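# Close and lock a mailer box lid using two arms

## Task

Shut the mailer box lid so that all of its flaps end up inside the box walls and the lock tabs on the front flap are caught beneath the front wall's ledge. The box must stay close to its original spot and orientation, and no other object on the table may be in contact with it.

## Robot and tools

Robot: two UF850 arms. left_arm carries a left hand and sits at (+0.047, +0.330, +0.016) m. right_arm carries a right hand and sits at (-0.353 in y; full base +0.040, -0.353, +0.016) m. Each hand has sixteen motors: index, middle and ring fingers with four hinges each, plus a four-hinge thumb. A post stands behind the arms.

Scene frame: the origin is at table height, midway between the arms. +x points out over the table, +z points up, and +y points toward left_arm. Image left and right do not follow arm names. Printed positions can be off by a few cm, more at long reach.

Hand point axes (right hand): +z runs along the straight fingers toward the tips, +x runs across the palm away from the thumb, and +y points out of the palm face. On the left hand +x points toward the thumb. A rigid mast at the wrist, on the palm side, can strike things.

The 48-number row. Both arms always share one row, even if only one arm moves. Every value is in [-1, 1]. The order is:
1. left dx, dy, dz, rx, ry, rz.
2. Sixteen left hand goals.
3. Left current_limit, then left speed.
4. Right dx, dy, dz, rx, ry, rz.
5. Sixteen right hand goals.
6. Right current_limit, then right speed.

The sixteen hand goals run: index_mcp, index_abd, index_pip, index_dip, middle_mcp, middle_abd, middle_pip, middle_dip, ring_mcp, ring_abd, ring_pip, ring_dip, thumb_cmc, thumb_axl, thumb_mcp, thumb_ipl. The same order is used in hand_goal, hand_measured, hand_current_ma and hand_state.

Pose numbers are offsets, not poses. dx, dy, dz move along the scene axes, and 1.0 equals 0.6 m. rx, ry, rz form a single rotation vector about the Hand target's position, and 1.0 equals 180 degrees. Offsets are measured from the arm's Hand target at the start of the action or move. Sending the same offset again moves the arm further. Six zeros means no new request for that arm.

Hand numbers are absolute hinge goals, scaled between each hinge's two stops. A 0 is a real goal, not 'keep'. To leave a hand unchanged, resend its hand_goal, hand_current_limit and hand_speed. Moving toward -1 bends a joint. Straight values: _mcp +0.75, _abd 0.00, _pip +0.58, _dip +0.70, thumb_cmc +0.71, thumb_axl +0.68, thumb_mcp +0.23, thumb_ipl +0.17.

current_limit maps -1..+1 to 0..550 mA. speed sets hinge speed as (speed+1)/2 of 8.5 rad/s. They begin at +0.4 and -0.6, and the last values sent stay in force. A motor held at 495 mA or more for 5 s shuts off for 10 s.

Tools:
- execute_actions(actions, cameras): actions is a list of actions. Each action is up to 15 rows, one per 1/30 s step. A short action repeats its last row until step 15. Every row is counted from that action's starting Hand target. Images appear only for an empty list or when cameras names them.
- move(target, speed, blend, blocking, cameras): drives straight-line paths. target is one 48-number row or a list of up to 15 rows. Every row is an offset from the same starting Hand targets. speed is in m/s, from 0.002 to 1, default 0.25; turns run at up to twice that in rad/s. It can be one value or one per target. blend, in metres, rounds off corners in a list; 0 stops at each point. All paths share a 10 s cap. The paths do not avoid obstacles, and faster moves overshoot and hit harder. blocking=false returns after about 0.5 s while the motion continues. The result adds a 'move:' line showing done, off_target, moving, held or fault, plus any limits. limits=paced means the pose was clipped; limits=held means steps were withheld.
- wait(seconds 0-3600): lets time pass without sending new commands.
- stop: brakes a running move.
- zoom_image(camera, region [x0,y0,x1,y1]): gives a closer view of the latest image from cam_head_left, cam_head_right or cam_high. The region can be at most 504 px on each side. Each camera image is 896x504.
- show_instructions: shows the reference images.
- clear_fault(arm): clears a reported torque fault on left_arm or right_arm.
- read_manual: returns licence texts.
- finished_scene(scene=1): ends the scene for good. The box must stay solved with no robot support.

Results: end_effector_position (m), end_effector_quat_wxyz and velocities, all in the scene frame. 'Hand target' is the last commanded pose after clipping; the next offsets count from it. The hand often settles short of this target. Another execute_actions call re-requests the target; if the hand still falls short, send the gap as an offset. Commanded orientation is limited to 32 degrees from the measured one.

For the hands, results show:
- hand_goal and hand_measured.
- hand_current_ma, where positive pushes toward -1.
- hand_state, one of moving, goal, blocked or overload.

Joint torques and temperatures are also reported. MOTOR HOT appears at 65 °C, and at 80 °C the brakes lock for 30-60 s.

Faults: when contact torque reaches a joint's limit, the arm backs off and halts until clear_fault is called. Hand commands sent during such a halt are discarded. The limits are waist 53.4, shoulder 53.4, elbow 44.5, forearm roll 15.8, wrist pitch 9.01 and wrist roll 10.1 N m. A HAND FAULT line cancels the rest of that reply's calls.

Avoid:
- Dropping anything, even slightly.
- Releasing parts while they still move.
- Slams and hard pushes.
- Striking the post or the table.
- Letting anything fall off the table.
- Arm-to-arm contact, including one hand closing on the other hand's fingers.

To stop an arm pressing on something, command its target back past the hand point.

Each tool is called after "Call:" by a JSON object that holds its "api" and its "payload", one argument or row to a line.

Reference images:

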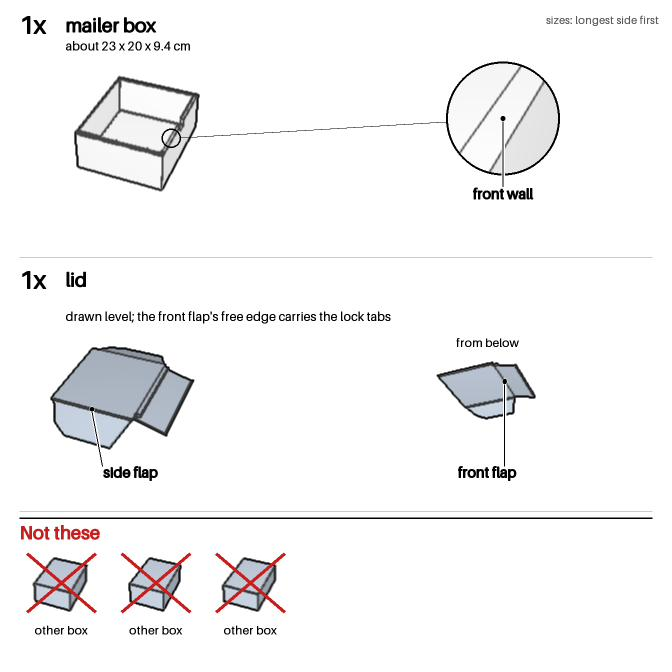

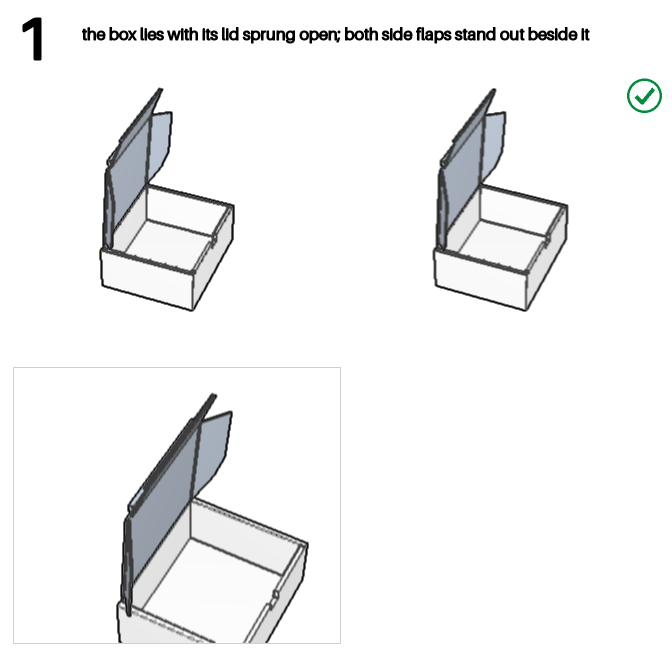

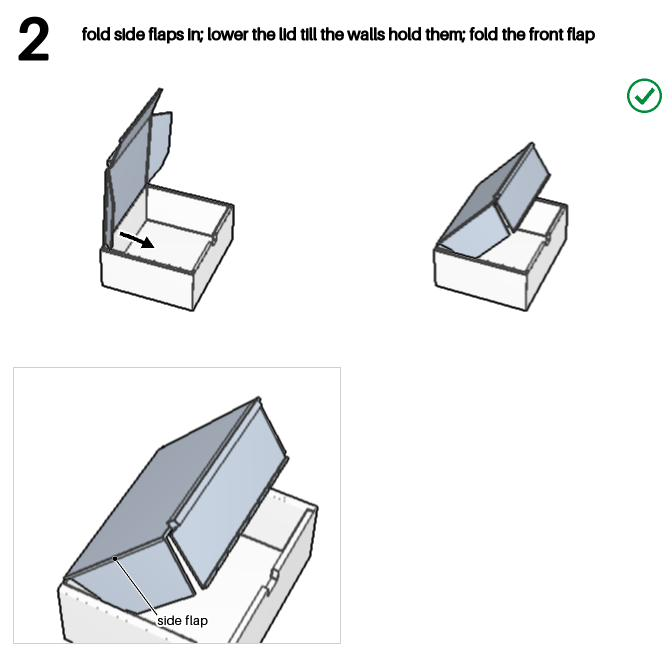

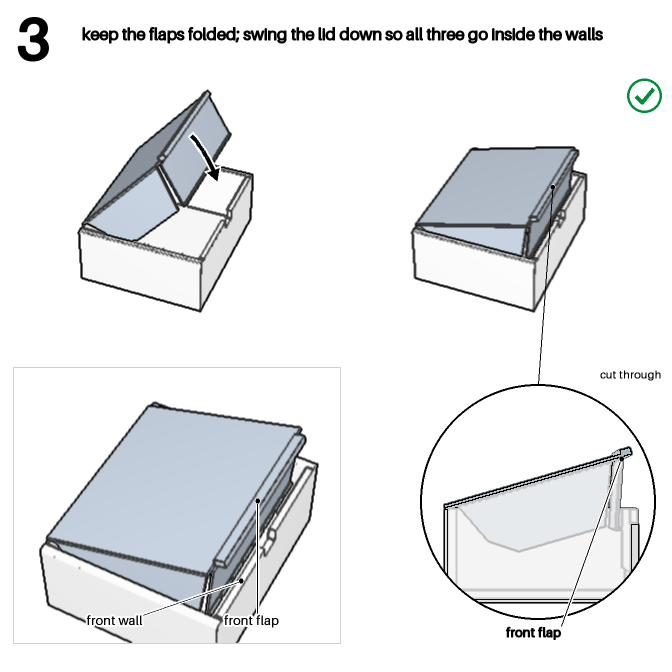

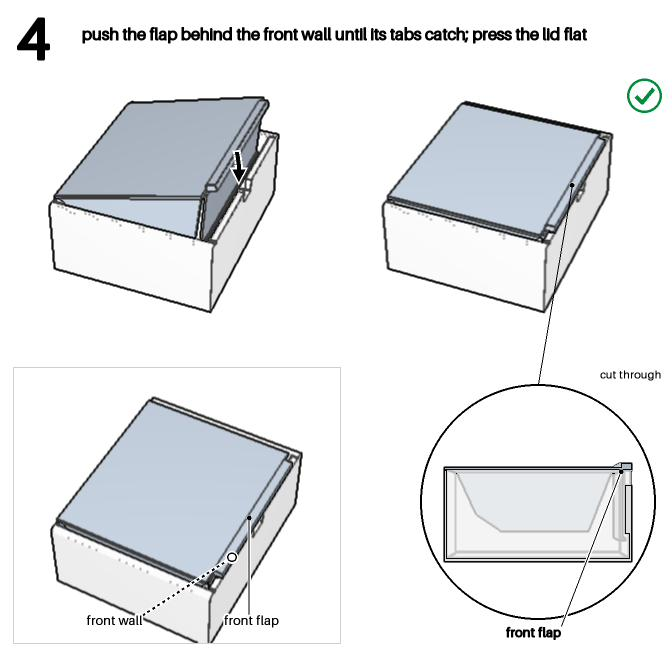

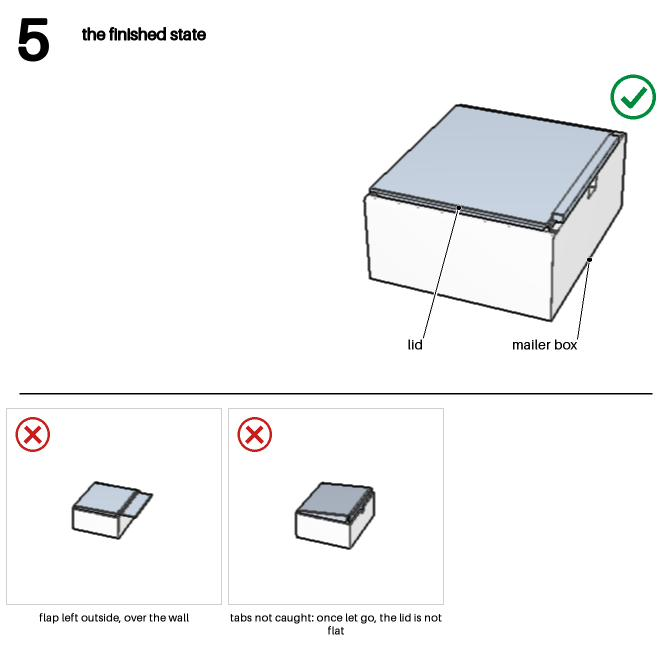

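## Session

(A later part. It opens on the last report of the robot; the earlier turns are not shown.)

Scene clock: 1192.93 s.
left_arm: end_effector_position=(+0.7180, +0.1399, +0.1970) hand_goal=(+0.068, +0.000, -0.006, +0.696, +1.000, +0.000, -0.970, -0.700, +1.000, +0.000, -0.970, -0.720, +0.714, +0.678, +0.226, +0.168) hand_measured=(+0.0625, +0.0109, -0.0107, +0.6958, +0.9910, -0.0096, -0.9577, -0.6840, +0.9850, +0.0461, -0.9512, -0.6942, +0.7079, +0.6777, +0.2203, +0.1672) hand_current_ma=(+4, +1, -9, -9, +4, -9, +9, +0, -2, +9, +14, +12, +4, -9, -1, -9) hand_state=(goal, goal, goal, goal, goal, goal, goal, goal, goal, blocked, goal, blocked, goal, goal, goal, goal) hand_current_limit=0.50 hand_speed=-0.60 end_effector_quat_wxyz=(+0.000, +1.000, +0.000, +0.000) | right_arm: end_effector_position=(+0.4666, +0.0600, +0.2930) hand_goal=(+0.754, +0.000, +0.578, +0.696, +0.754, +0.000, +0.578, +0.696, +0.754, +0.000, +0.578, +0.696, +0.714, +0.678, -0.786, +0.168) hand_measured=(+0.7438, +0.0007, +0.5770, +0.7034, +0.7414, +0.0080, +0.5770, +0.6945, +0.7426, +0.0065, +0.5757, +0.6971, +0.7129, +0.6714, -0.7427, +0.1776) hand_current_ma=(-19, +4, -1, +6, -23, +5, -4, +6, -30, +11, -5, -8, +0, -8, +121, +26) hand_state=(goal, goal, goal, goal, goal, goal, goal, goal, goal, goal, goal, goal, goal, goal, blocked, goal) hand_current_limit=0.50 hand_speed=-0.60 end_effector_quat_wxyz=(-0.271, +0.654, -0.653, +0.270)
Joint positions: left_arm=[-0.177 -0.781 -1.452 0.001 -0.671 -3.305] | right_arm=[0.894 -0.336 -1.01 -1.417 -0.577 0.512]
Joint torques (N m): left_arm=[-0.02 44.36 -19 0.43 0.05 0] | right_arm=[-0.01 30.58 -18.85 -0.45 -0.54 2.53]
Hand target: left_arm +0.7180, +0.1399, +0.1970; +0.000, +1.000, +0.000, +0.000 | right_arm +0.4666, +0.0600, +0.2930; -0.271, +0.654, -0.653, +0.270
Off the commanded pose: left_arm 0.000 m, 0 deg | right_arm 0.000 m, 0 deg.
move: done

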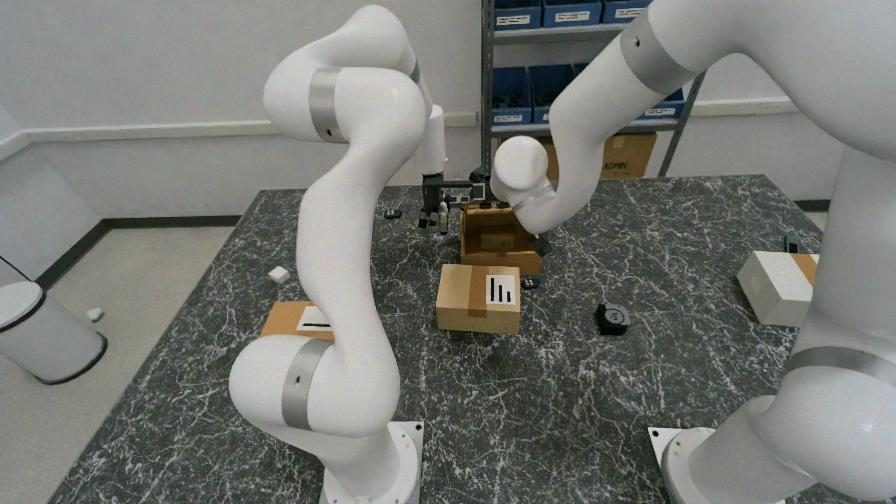

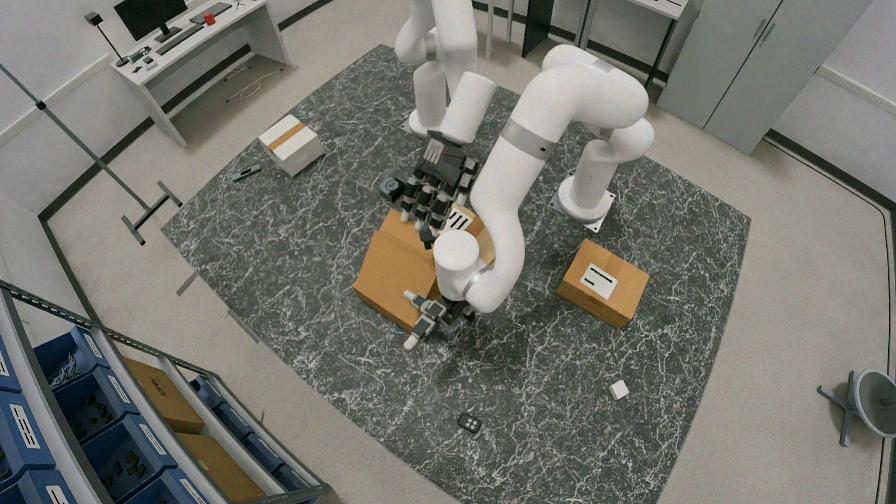

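Call:
{"api": "move", "payload": {
  "target": [
    [0,0,0,0,0,0,0.068,0,-0.007,0.696,1,0,-0.97,-0.70,1,0,-0.97,-0.72,0.714,0.678,0.226,0.168,0.5,-0.6, 0.0167,0,-0.0133,0,0,0,0.754,0,0.577,0.696,0.754,0,0.577,0.696,0.754,0,0.577,0.696,0.714,0.678,-0.786,0.168,0.5,-0.6],
    [0,0,0,0,0,0,0.068,0,-0.007,0.696,1,0,-0.97,-0.70,1,0,-0.97,-0.72,0.714,0.678,0.226,0.168,0.5,-0.6, 0.0068,0,-0.0375,0,0,0,0.754,0,0.577,0.696,0.754,0,0.577,0.696,0.754,0,0.577,0.696,0.714,0.678,-0.786,0.168,0.5,-0.6]
  ],
  "speed": 0.04,
  "cameras": ["cam_head_left","cam_high"]
}}

Call:
{"api": "zoom_image", "payload": {
  "camera": "cam_head_left",
  "region": [430, 160, 570, 300]
}}

Call:
{"api": "zoom_image", "payload": {
  "camera": "cam_high",
  "region": [340, 190, 520, 350]
}}

Scene clock: 1203.83 s.
left_arm: end_effector_position=(+0.7180, +0.1399, +0.1970) hand_goal=(+0.068, +0.000, -0.006, +0.696, +1.000, +0.000, -0.970, -0.700, +1.000, +0.000, -0.970, -0.720, +0.714, +0.678, +0.226, +0.168) hand_measured=(+0.0625, +0.0109, -0.0107, +0.6958, +0.9922, -0.0096, -0.9577, -0.6853, +0.9850, +0.0461, -0.9512, -0.6942, +0.7079, +0.6777, +0.2203, +0.1681) hand_current_ma=(+7, -4, -9, -3, +4, -5, +7, +2, -7, +6, +12, +12, +5, -8, +2, -5) hand_state=(goal, goal, goal, goal, goal, goal, goal, goal, goal, blocked, goal, blocked, goal, goal, goal, goal) hand_current_limit=0.50 hand_speed=-0.60 end_effector_quat_wxyz=(+0.000, +1.000, +0.000, +0.000) | right_arm: end_effector_position=(+0.4707, +0.0600, +0.2705) hand_goal=(+0.754, +0.000, +0.578, +0.696, +0.754, +0.000, +0.578, +0.696, +0.754, +0.000, +0.578, +0.696, +0.714, +0.678, -0.786, +0.168) hand_measured=(+0.7438, +0.0007, +0.5770, +0.7009, +0.7426, +0.0051, +0.5808, +0.7022, +0.7426, +0.0065, +0.5847, +0.7034, +0.7117, +0.6704, -0.7417, +0.1776) hand_current_ma=(-17, +3, +3, +13, -27, +4, +11, +16, -28, +13, +19, +3, +0, -7, +125, +24) hand_state=(goal, goal, goal, goal, goal, goal, goal, goal, goal, goal, goal, goal, goal, goal, blocked, goal) hand_current_limit=0.50 hand_speed=-0.60 end_effector_quat_wxyz=(-0.271, +0.654, -0.653, +0.270)
Joint positions: left_arm=[-0.177 -0.781 -1.452 0.001 -0.671 -3.305] | right_arm=[0.888 -0.375 -1.002 -1.492 -0.568 0.595]
Joint torques (N m): left_arm=[-0.02 44.36 -19 0.43 0.05 0] | right_arm=[-0.01 31.42 -18.41 -0.46 -0.63 2.65]
Hand target: left_arm +0.7180, +0.1399, +0.1970; +0.000, +1.000, +0.000, +0.000 | right_arm +0.4707, +0.0600, +0.2705; -0.271, +0.654, -0.653, +0.270
Off the commanded pose: left_arm 0.000 m, 0 deg | right_arm 0.000 m, 0 deg.
move: done

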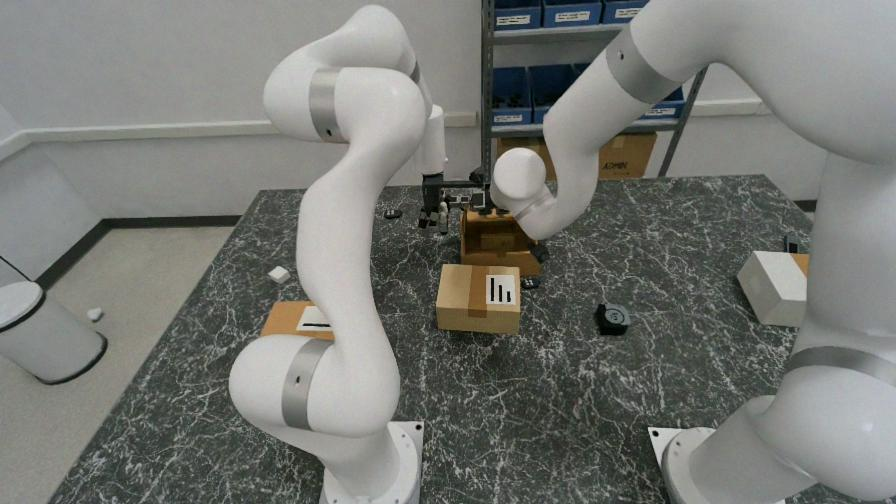

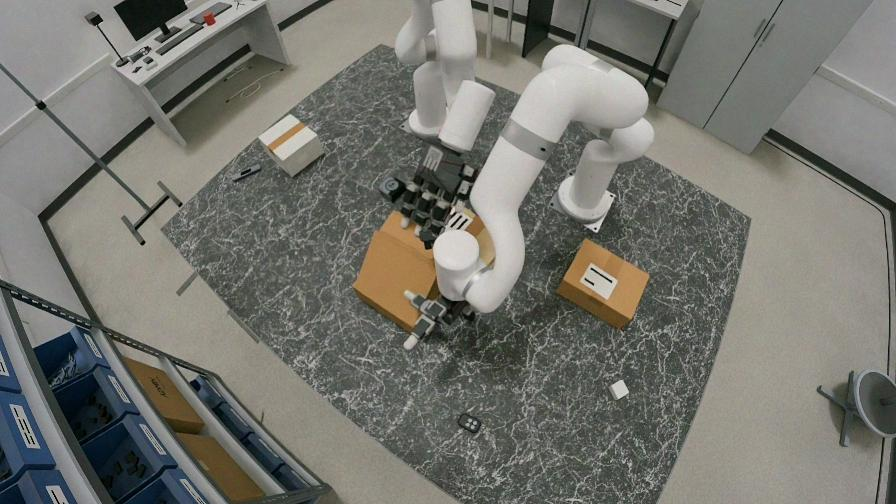

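Scaled by 3.600 from the camera's image (finer frame: 1280x720).

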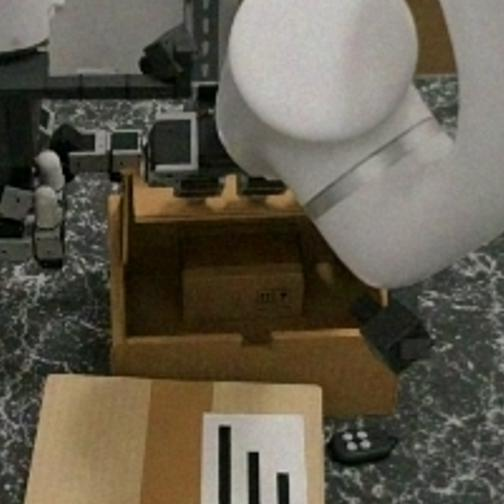

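Scaled by 2.800 from the camera's image (finer frame: 1280x720).

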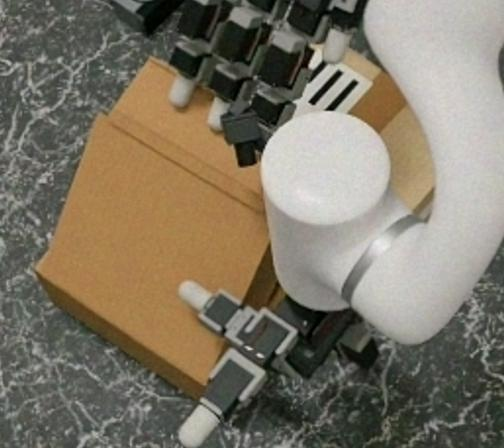

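Call:
{"api": "move", "payload": {
  "target": [
    [0,0,0,0,0,0,0.068,0,-0.007,0.696,1,0,-0.97,-0.70,1,0,-0.97,-0.72,0.714,0.678,0.226,0.168,0.5,-0.6, -0.0083,0,-0.0308,0,0,0,0.754,0,0.577,0.696,0.754,0,0.577,0.696,0.754,0,0.577,0.696,0.714,0.678,-0.786,0.168,0.5,-0.6],
    [0,0,0,0,0,0,0.068,0,-0.007,0.696,1,0,-0.97,-0.70,1,0,-0.97,-0.72,0.714,0.678,0.226,0.168,0.5,-0.6, 0.0008,0,-0.0603,0,0,0,0.754,0,0.577,0.696,0.754,0,0.577,0.696,0.754,0,0.577,0.696,0.714,0.678,-0.786,0.168,0.5,-0.6]
  ],
  "speed": 0.04,
  "blend": [0.005,0],
  "cameras": ["cam_head_left","cam_high"]
}}

Call:
{"api": "zoom_image", "payload": {
  "camera": "cam_head_left",
  "region": [430, 160, 570, 300]
}}

Call:
{"api": "zoom_image", "payload": {
  "camera": "cam_high",
  "region": [340, 190, 520, 350]
}}

Scene clock: 1213.40 s.
left_arm: end_effector_position=(+0.7180, +0.1399, +0.1970) hand_goal=(+0.068, +0.000, -0.006, +0.696, +1.000, +0.000, -0.970, -0.700, +1.000, +0.000, -0.970, -0.720, +0.714, +0.678, +0.226, +0.168) hand_measured=(+0.0793, +0.0124, -0.0017, +0.6958, +0.9922, -0.0096, -0.9577, -0.6840, +0.9850, +0.0461, -0.9512, -0.6942, +0.7092, +0.6767, +0.2203, +0.1681) hand_current_ma=(+8, -5, -6, -10, +5, -7, +8, +2, -4, +7, +13, +8, +9, -8, +6, -11) hand_state=(goal, goal, goal, goal, goal, goal, goal, goal, goal, blocked, goal, blocked, goal, goal, goal, goal) hand_current_limit=0.50 hand_speed=-0.60 end_effector_quat_wxyz=(+0.000, +1.000, +0.000, +0.000) | right_arm: end_effector_position=(+0.4712, +0.0600, +0.2343) hand_goal=(+0.754, +0.000, +0.578, +0.696, +0.754, +0.000, +0.578, +0.696, +0.754, +0.000, +0.578, +0.696, +0.714, +0.678, -0.786, +0.168) hand_measured=(+0.7474, +0.0036, +0.5847, +0.7022, +0.7450, +0.0065, +0.5821, +0.7022, +0.7426, +0.0065, +0.5744, +0.7034, +0.7117, +0.6704, -0.7417, +0.1776) hand_current_ma=(-9, +8, +11, +12, -19, +8, +8, +20, -22, +18, -5, +9, +1, -8, +124, +25) hand_state=(goal, goal, goal, goal, goal, goal, goal, goal, goal, goal, goal, goal, goal, goal, blocked, goal) hand_current_limit=0.50 hand_speed=-0.60 end_effector_quat_wxyz=(-0.271, +0.654, -0.653, +0.270)
Joint positions: left_arm=[-0.177 -0.781 -1.452 0.001 -0.671 -3.305] | right_arm=[0.888 -0.433 -0.984 -1.612 -0.566 0.736]
Joint torques (N m): left_arm=[-0.02 44.36 -19 0.43 0.05 0] | right_arm=[-0.01 32.49 -17.59 -0.46 3.53 0.02]
Hand target: left_arm +0.7180, +0.1399, +0.1970; +0.000, +1.000, +0.000, +0.000 | right_arm +0.4712, +0.0600, +0.2343; -0.271, +0.654, -0.653, +0.270
Off the commanded pose: left_arm 0.000 m, 0 deg | right_arm 0.000 m, 0 deg.
move: done

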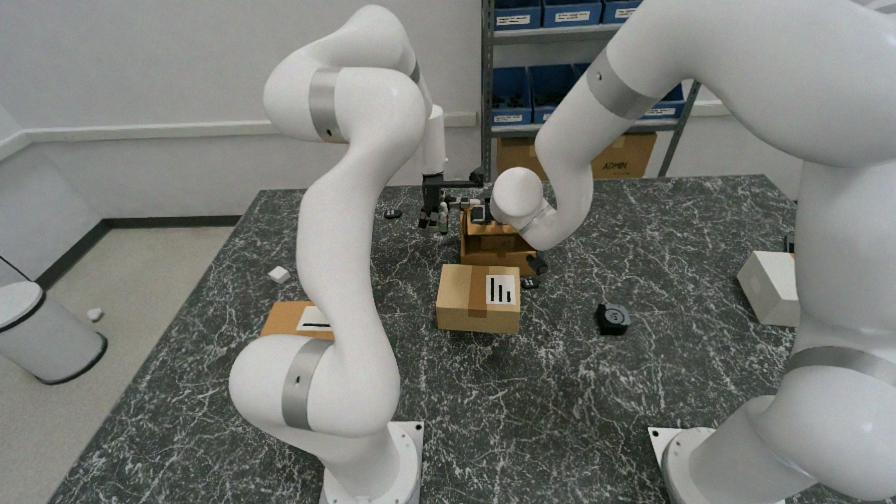

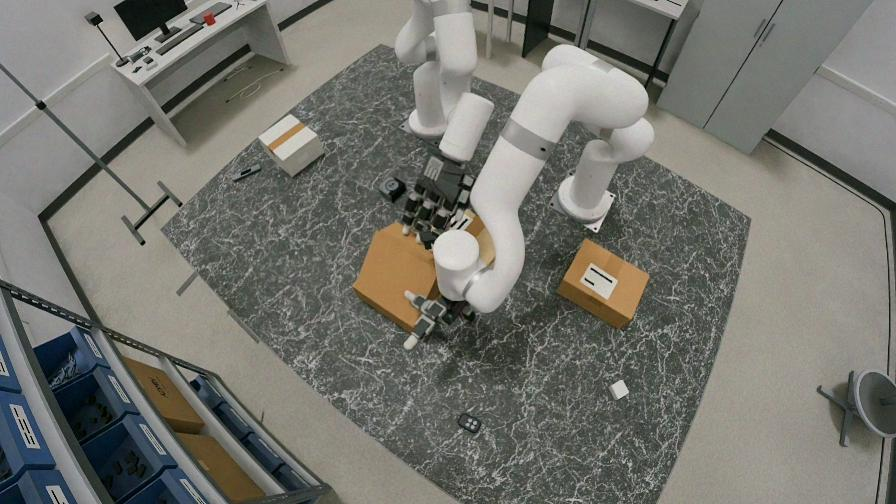

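Scaled by 3.600 from the camera's image (finer frame: 1280x720).

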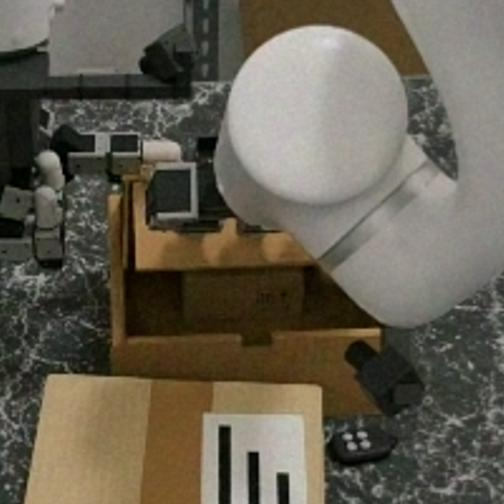

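Scaled by 2.800 from the camera's image (finer frame: 1280x720).

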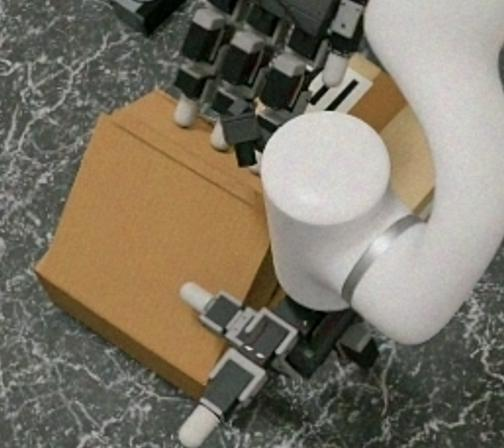

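Call:
{"api": "move", "payload": {
  "target": [
    [0,0,0,0,0,0,0.068,0,-0.007,0.696,1,0,-0.97,-0.70,1,0,-0.97,-0.72,0.714,0.678,0.226,0.168,0.5,-0.6, 0.0185,0,-0.0247,0,0,0,0.754,0,0.577,0.696,0.754,0,0.577,0.696,0.754,0,0.577,0.696,0.714,0.678,-0.786,0.168,0.5,-0.6],
    [0,0,0,0,0,0,0.068,0,-0.007,0.696,1,0,-0.97,-0.70,1,0,-0.97,-0.72,0.714,0.678,0.226,0.168,0.5,-0.6, 0.0445,0,-0.0415,0,0,0,0.754,0,0.577,0.696,0.754,0,0.577,0.696,0.754,0,0.577,0.696,0.714,0.678,-0.786,0.168,0.5,-0.6]
  ],
  "speed": 0.04,
  "blend": [0.005,0],
  "cameras": ["cam_head_left","cam_head_right","cam_high"]
}}

Call:
{"api": "zoom_image", "payload": {
  "camera": "cam_head_left",
  "region": [430, 160, 570, 300]
}}

Call:
{"api": "zoom_image", "payload": {
  "camera": "cam_high",
  "region": [340, 190, 520, 350]
}}

Call:
{"api": "zoom_image", "payload": {
  "camera": "cam_head_right",
  "region": [430, 160, 570, 300]
}}

Scene clock: 1223.60 s.
left_arm: end_effector_position=(+0.7180, +0.1399, +0.1970) hand_goal=(+0.068, +0.000, -0.006, +0.696, +1.000, +0.000, -0.970, -0.700, +1.000, +0.000, -0.970, -0.720, +0.714, +0.678, +0.226, +0.168) hand_measured=(+0.0793, +0.0139, -0.0107, +0.6958, +0.9922, -0.0096, -0.9577, -0.6840, +0.9850, +0.0461, -0.9512, -0.6942, +0.7079, +0.6777, +0.2203, +0.1672) hand_current_ma=(+8, -1, -11, -9, +4, -4, +8, -2, -6, +9, +9, +10, +2, -5, +2, -9) hand_state=(goal, goal, goal, goal, goal, goal, goal, goal, goal, blocked, goal, blocked, goal, goal, goal, goal) hand_current_limit=0.50 hand_speed=-0.60 end_effector_quat_wxyz=(+0.000, +1.000, +0.000, +0.000) | right_arm: end_effector_position=(+0.4979, +0.0600, +0.2094) hand_goal=(+0.754, +0.000, +0.578, +0.696, +0.754, +0.000, +0.578, +0.696, +0.754, +0.000, +0.578, +0.696, +0.714, +0.678, -0.786, +0.168) hand_measured=(+0.7450, +0.0095, +0.5795, +0.7034, +0.7426, +0.0080, +0.5757, +0.7022, +0.7438, +0.0065, +0.5744, +0.7022, +0.7104, +0.6725, -0.7417, +0.1776) hand_current_ma=(-13, +9, +2, +15, -27, +14, -5, +23, -28, +16, +2, +8, -1, -5, +125, +30) hand_state=(goal, goal, goal, goal, goal, goal, goal, goal, goal, goal, goal, goal, goal, goal, blocked, goal) hand_current_limit=0.50 hand_speed=-0.60 end_effector_quat_wxyz=(-0.271, +0.654, -0.653, +0.270)
Joint positions: left_arm=[-0.177 -0.781 -1.452 0.001 -0.671 -3.305] | right_arm=[0.85 -0.51 -1.03 -1.698 -0.549 0.8]
Joint torques (N m): left_arm=[-0.02 44.36 -19 0.43 0.05 0] | right_arm=[-0.01 34.61 -17.25 -0.45 -0.81 0.02]
Hand target: left_arm +0.7180, +0.1399, +0.1970; +0.000, +1.000, +0.000, +0.000 | right_arm +0.4979, +0.0600, +0.2094; -0.271, +0.654, -0.653, +0.270
Off the commanded pose: left_arm 0.000 m, 0 deg | right_arm 0.000 m, 0 deg.
move: done

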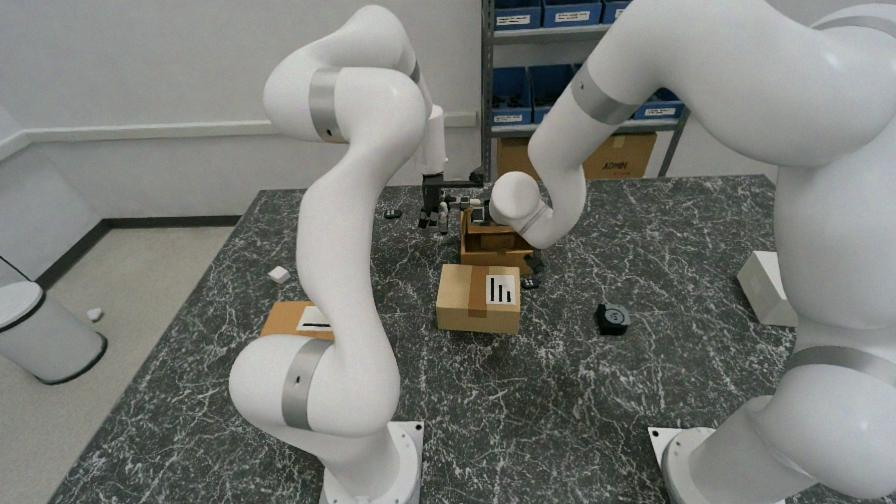

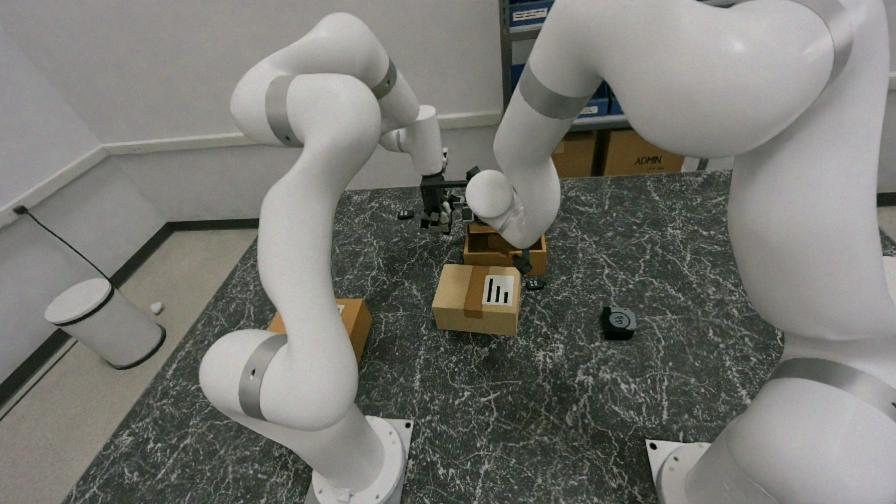

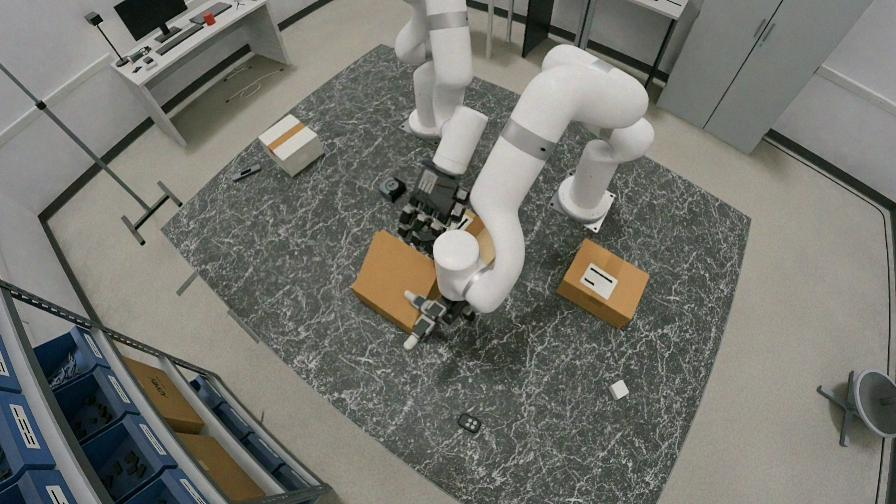

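Scaled by 3.600 from the camera's image (finer frame: 1280x720).

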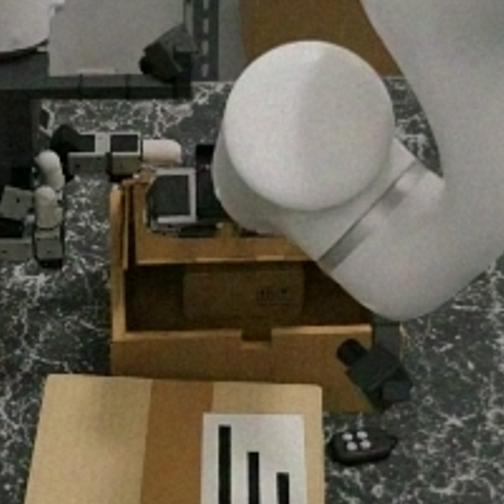

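Scaled by 2.800 from the camera's image (finer frame: 1280x720).

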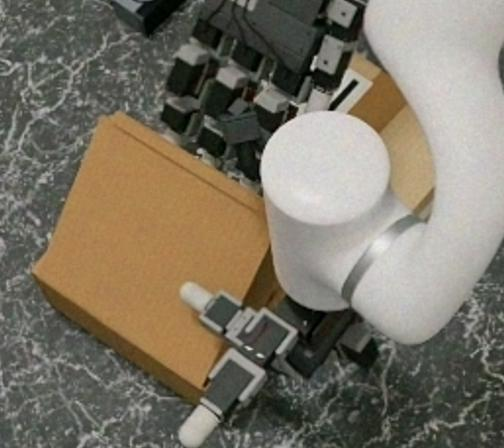

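Scaled by 3.600 from the camera's image (finer frame: 1280x720).

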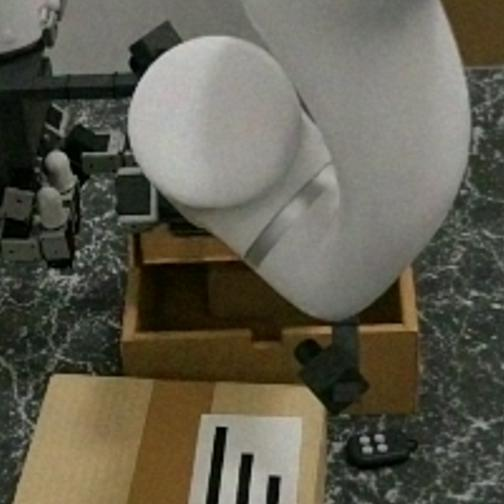

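Call:
{"api": "zoom_image", "payload": {
  "camera": "cam_head_left",
  "region": [450, 190, 520, 260]
}}

Call:
{"api": "zoom_image", "payload": {
  "camera": "cam_high",
  "region": [340, 210, 450, 340]
}}

Scaled by 7.200 from the camera's image (finer frame: 1280x720).

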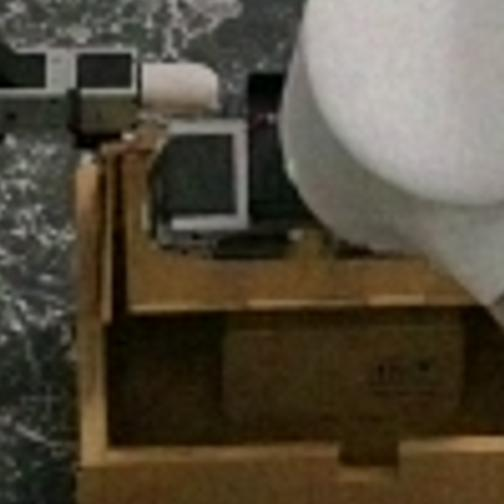

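Scaled by 3.877 from the camera's image (finer frame: 1280x720).

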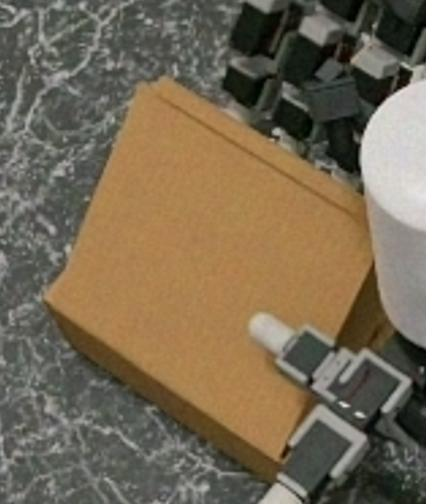

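Call:
{"api": "move", "payload": {
  "target": [
    [-0.0435,0.0168,-0.0007,0,0,0,0.068,0,-0.007,0.696,1,0,-0.97,-0.70,1,0,-0.97,-0.72,0.714,0.678,0.226,0.168,0.5,-0.6, 0.0147,0,-0.0198,0,0,0,0.754,0,0.577,0.696,0.754,0,0.577,0.696,0.754,0,0.577,0.696,0.714,0.678,-0.786,0.168,0.5,-0.6],
    [-0.053,0.0168,-0.011,0,0,0,0.068,0,-0.007,0.696,1,0,-0.97,-0.70,1,0,-0.97,-0.72,0.714,0.678,0.226,0.168,0.5,-0.6, 0.0013,0,-0.0432,0,0,0,0.754,0,0.577,0.696,0.754,0,0.577,0.696,0.754,0,0.577,0.696,0.714,0.678,-0.786,0.168,0.5,-0.6]
  ],
  "speed": 0.03,
  "cameras": ["cam_head_left","cam_high"]
}}

Call:
{"api": "zoom_image", "payload": {
  "camera": "cam_head_left",
  "region": [440, 180, 540, 280]
}}

Call:
{"api": "zoom_image", "payload": {
  "camera": "cam_high",
  "region": [340, 210, 450, 340]
}}

Scene clock: 1281.40 s.
left_arm: end_effector_position=(+0.6862, +0.1500, +0.1904) hand_goal=(+0.068, +0.000, -0.006, +0.696, +1.000, +0.000, -0.970, -0.700, +1.000, +0.000, -0.970, -0.720, +0.714, +0.678, +0.226, +0.168) hand_measured=(+0.0468, +0.0607, -0.0184, +0.6958, +0.9922, -0.0096, -0.9577, -0.6853, +0.9850, +0.0461, -0.9512, -0.6929, +0.7079, +0.6777, +0.2203, +0.1672) hand_current_ma=(+6, +2, -8, -8, +6, -5, +11, -4, -9, +9, +11, +10, +6, -6, +0, -7) hand_state=(blocked, blocked, goal, goal, goal, goal, goal, goal, goal, blocked, goal, blocked, goal, goal, goal, goal) hand_current_limit=0.50 hand_speed=-0.60 end_effector_quat_wxyz=(+0.000, +1.000, +0.000, +0.000) | right_arm: end_effector_position=(+0.4987, +0.0600, +0.1835) hand_goal=(+0.754, +0.000, +0.578, +0.696, +0.754, +0.000, +0.578, +0.696, +0.754, +0.000, +0.578, +0.696, +0.714, +0.678, -0.786, +0.168) hand_measured=(+0.7028, -0.0301, +0.5603, +0.6932, +0.7330, -0.0037, +0.5718, +0.6958, +0.7438, +0.0051, +0.5731, +0.6996, +0.7117, +0.6735, -0.7417, +0.1786) hand_current_ma=(-110, -35, -34, -5, -42, -6, -3, +7, -28, +11, +3, -4, -3, -6, +128, +26) hand_state=(blocked, blocked, goal, goal, blocked, goal, goal, goal, goal, goal, goal, goal, goal, goal, blocked, goal) hand_current_limit=0.50 hand_speed=-0.60 end_effector_quat_wxyz=(-0.271, +0.654, -0.653, +0.270)
Joint positions: left_arm=[-0.169 -0.72 -1.33 0.001 -0.609 -3.297] | right_arm=[0.849 -0.557 -1.027 -1.779 -0.557 0.893]
Joint torques (N m): left_arm=[-0.02 42.16 -18.41 0.4 0.05 0] | right_arm=[-0.01 35.42 -16.64 -0.44 -0.88 0.02]
Hand target: left_arm +0.6862, +0.1500, +0.1904; +0.000, +1.000, +0.000, +0.000 | right_arm +0.4987, +0.0600, +0.1835; -0.271, +0.654, -0.653, +0.270
Off the commanded pose: left_arm 0.000 m, 0 deg | right_arm 0.000 m, 0 deg.
move: done

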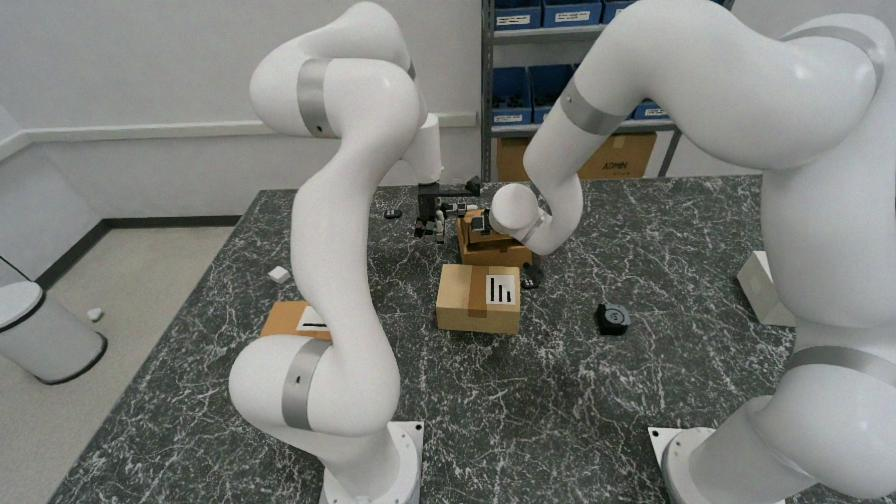

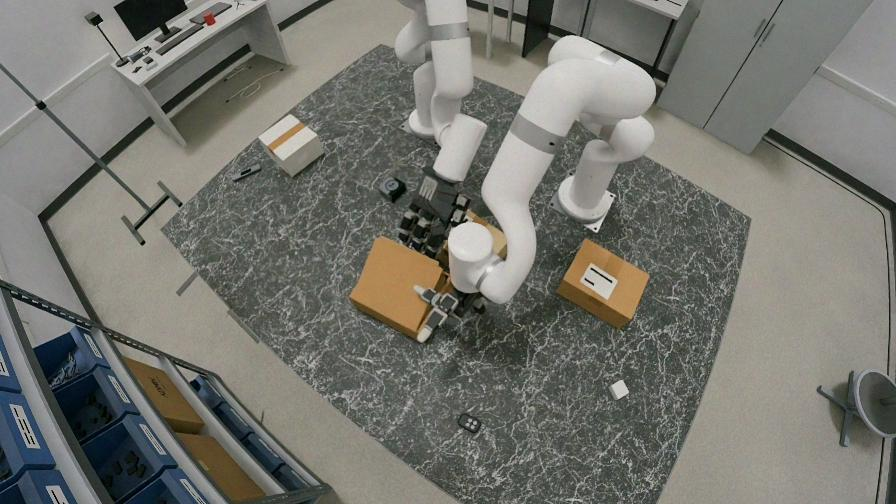

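Scaled by 5.040 from the camera's image (finer frame: 1280x720).

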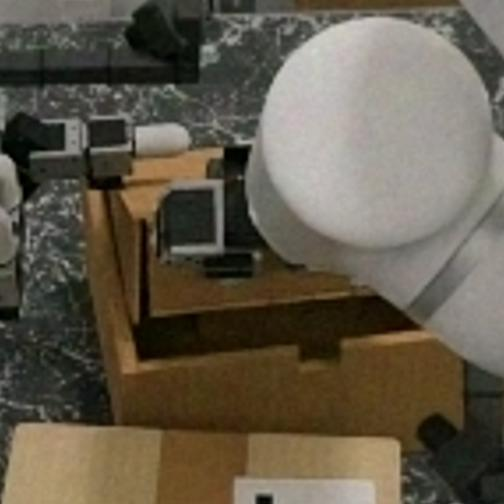

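Scaled by 3.877 from the camera's image (finer frame: 1280x720).

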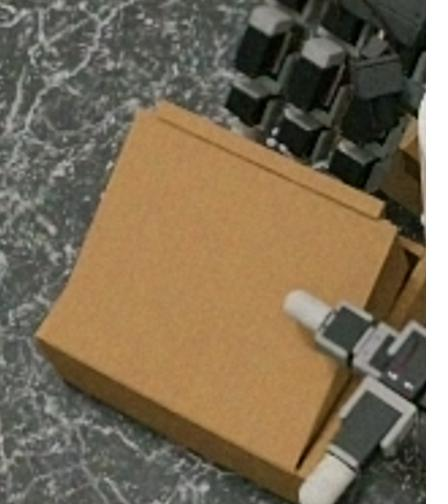

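Call:
{"api": "move", "payload": {
  "target": [
    [0.0157,-0.0823,0.0168,0,0.1389,0,0.068,0,-0.007,0.696,1,0,-0.97,-0.70,1,0,-0.97,-0.72,0.714,0.678,0.226,0.168,0.5,-0.6, -0.003,-0.0267,0,0,0,0.0389,0.754,0,0.577,0.696,0.754,0,0.577,0.696,0.754,0,0.577,0.696,0.714,0.678,-0.786,0.168,0.5,-0.6]
  ],
  "speed": 0.04,
  "cameras": ["cam_head_left","cam_high"]
}}

Call:
{"api": "zoom_image", "payload": {
  "camera": "cam_head_left",
  "region": [440, 180, 540, 280]
}}

Call:
{"api": "zoom_image", "payload": {
  "camera": "cam_high",
  "region": [340, 210, 450, 340]
}}

Scene clock: 1346.60 s.
left_arm: end_effector_position=(+0.6956, +0.1006, +0.2005) hand_goal=(+0.068, +0.000, -0.006, +0.696, +1.000, +0.000, -0.970, -0.700, +1.000, +0.000, -0.970, -0.720, +0.714, +0.678, +0.226, +0.168) hand_measured=(+0.0516, +0.0285, -0.0171, +0.6958, +0.9910, -0.0096, -0.9577, -0.6840, +0.9850, +0.0446, -0.9512, -0.6942, +0.7079, +0.6777, +0.2203, +0.1681) hand_current_ma=(+7, -2, -8, -7, +6, -7, +11, -2, -8, +9, +11, +10, +7, -9, +7, -8) hand_state=(goal, blocked, goal, goal, goal, goal, goal, goal, goal, blocked, goal, blocked, goal, goal, goal, goal) hand_current_limit=0.50 hand_speed=-0.60 end_effector_quat_wxyz=(+0.000, +0.976, +0.000, -0.216) | right_arm: end_effector_position=(+0.4969, +0.0440, +0.1835) hand_goal=(+0.754, +0.000, +0.578, +0.696, +0.754, +0.000, +0.578, +0.696, +0.754, +0.000, +0.578, +0.696, +0.714, +0.678, -0.786, +0.168) hand_measured=(+0.7076, -0.0125, +0.5654, +0.6920, +0.7269, -0.0110, +0.5718, +0.6958, +0.7378, -0.0037, +0.5744, +0.7034, +0.7092, +0.6735, -0.7427, +0.1776) hand_current_ma=(-95, -8, -23, -11, -56, -12, -9, +10, -43, +4, +1, +4, -2, -10, +125, +17) hand_state=(blocked, goal, goal, goal, blocked, goal, goal, goal, goal, goal, goal, goal, goal, goal, blocked, goal) hand_current_limit=0.50 hand_speed=-0.60 end_effector_quat_wxyz=(-0.287, +0.692, -0.612, +0.253)
Joint positions: left_arm=[-0.213 -0.983 -1.788 -0.087 -1.235 -3.294] | right_arm=[0.81 -0.522 -0.97 -1.997 -0.496 0.979]
Joint torques (N m): left_arm=[-0.02 34.13 -19.32 0.41 -0.61 0.05] | right_arm=[-0.01 34.25 -16.53 -0.43 -0.94 0.02]
Hand target: left_arm +0.6956, +0.1006, +0.2005; +0.000, +0.976, +0.000, -0.216 | right_arm +0.4969, +0.0440, +0.1835; -0.287, +0.692, -0.612, +0.253
Off the commanded pose: left_arm 0.000 m, 0 deg | right_arm 0.000 m, 0 deg.
move: done

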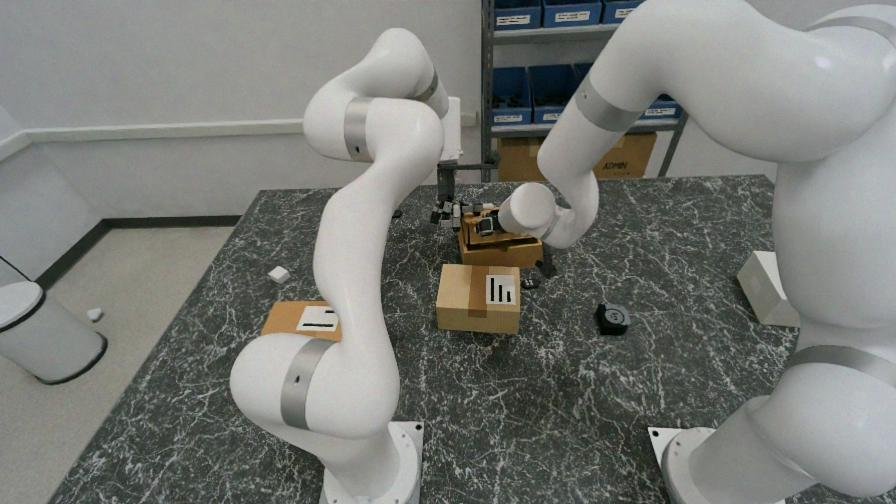

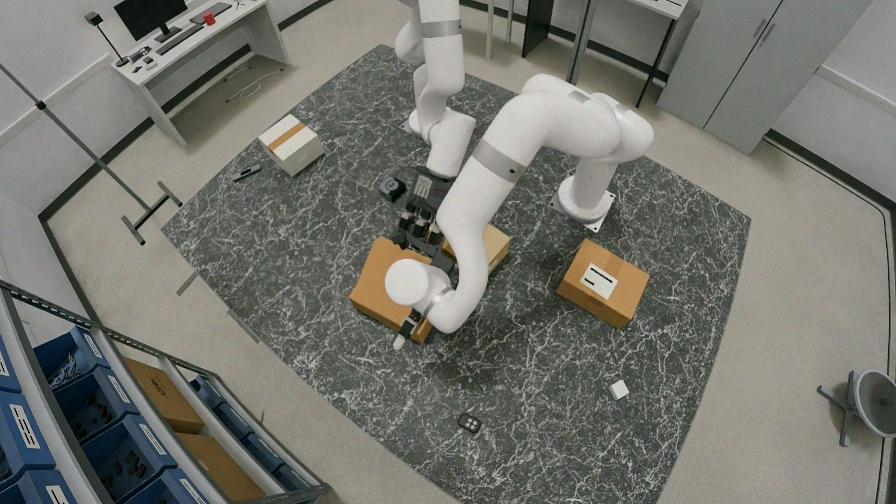

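Scaled by 5.040 from the camera's image (finer frame: 1280x720).

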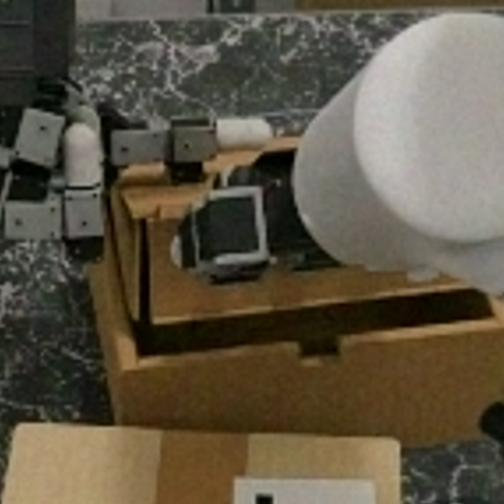

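Scaled by 3.877 from the camera's image (finer frame: 1280x720).

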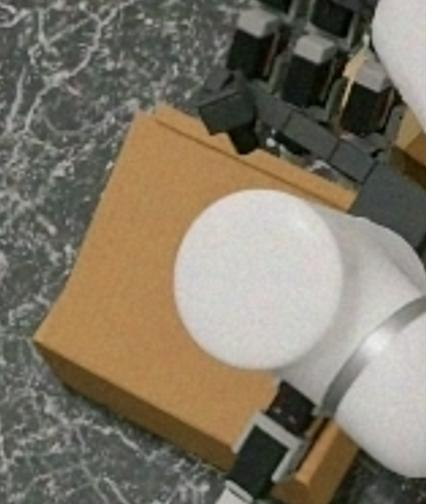

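Call:
{"api": "zoom_image", "payload": {
  "camera": "cam_head_left",
  "region": [455, 195, 505, 265]
}}

Call:
{"api": "zoom_image", "payload": {
  "camera": "cam_head_right",
  "region": [450, 190, 550, 290]
}}

Scaled by 7.200 from the camera's image (finer frame: 1280x720).

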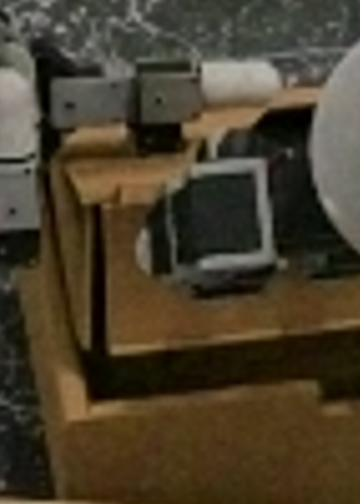

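This scene's latest camera images include none from cam_head_right. They are from: cam_head_left, cam_high. cam_head_right's image comes with the result of a call that names it in "cameras".


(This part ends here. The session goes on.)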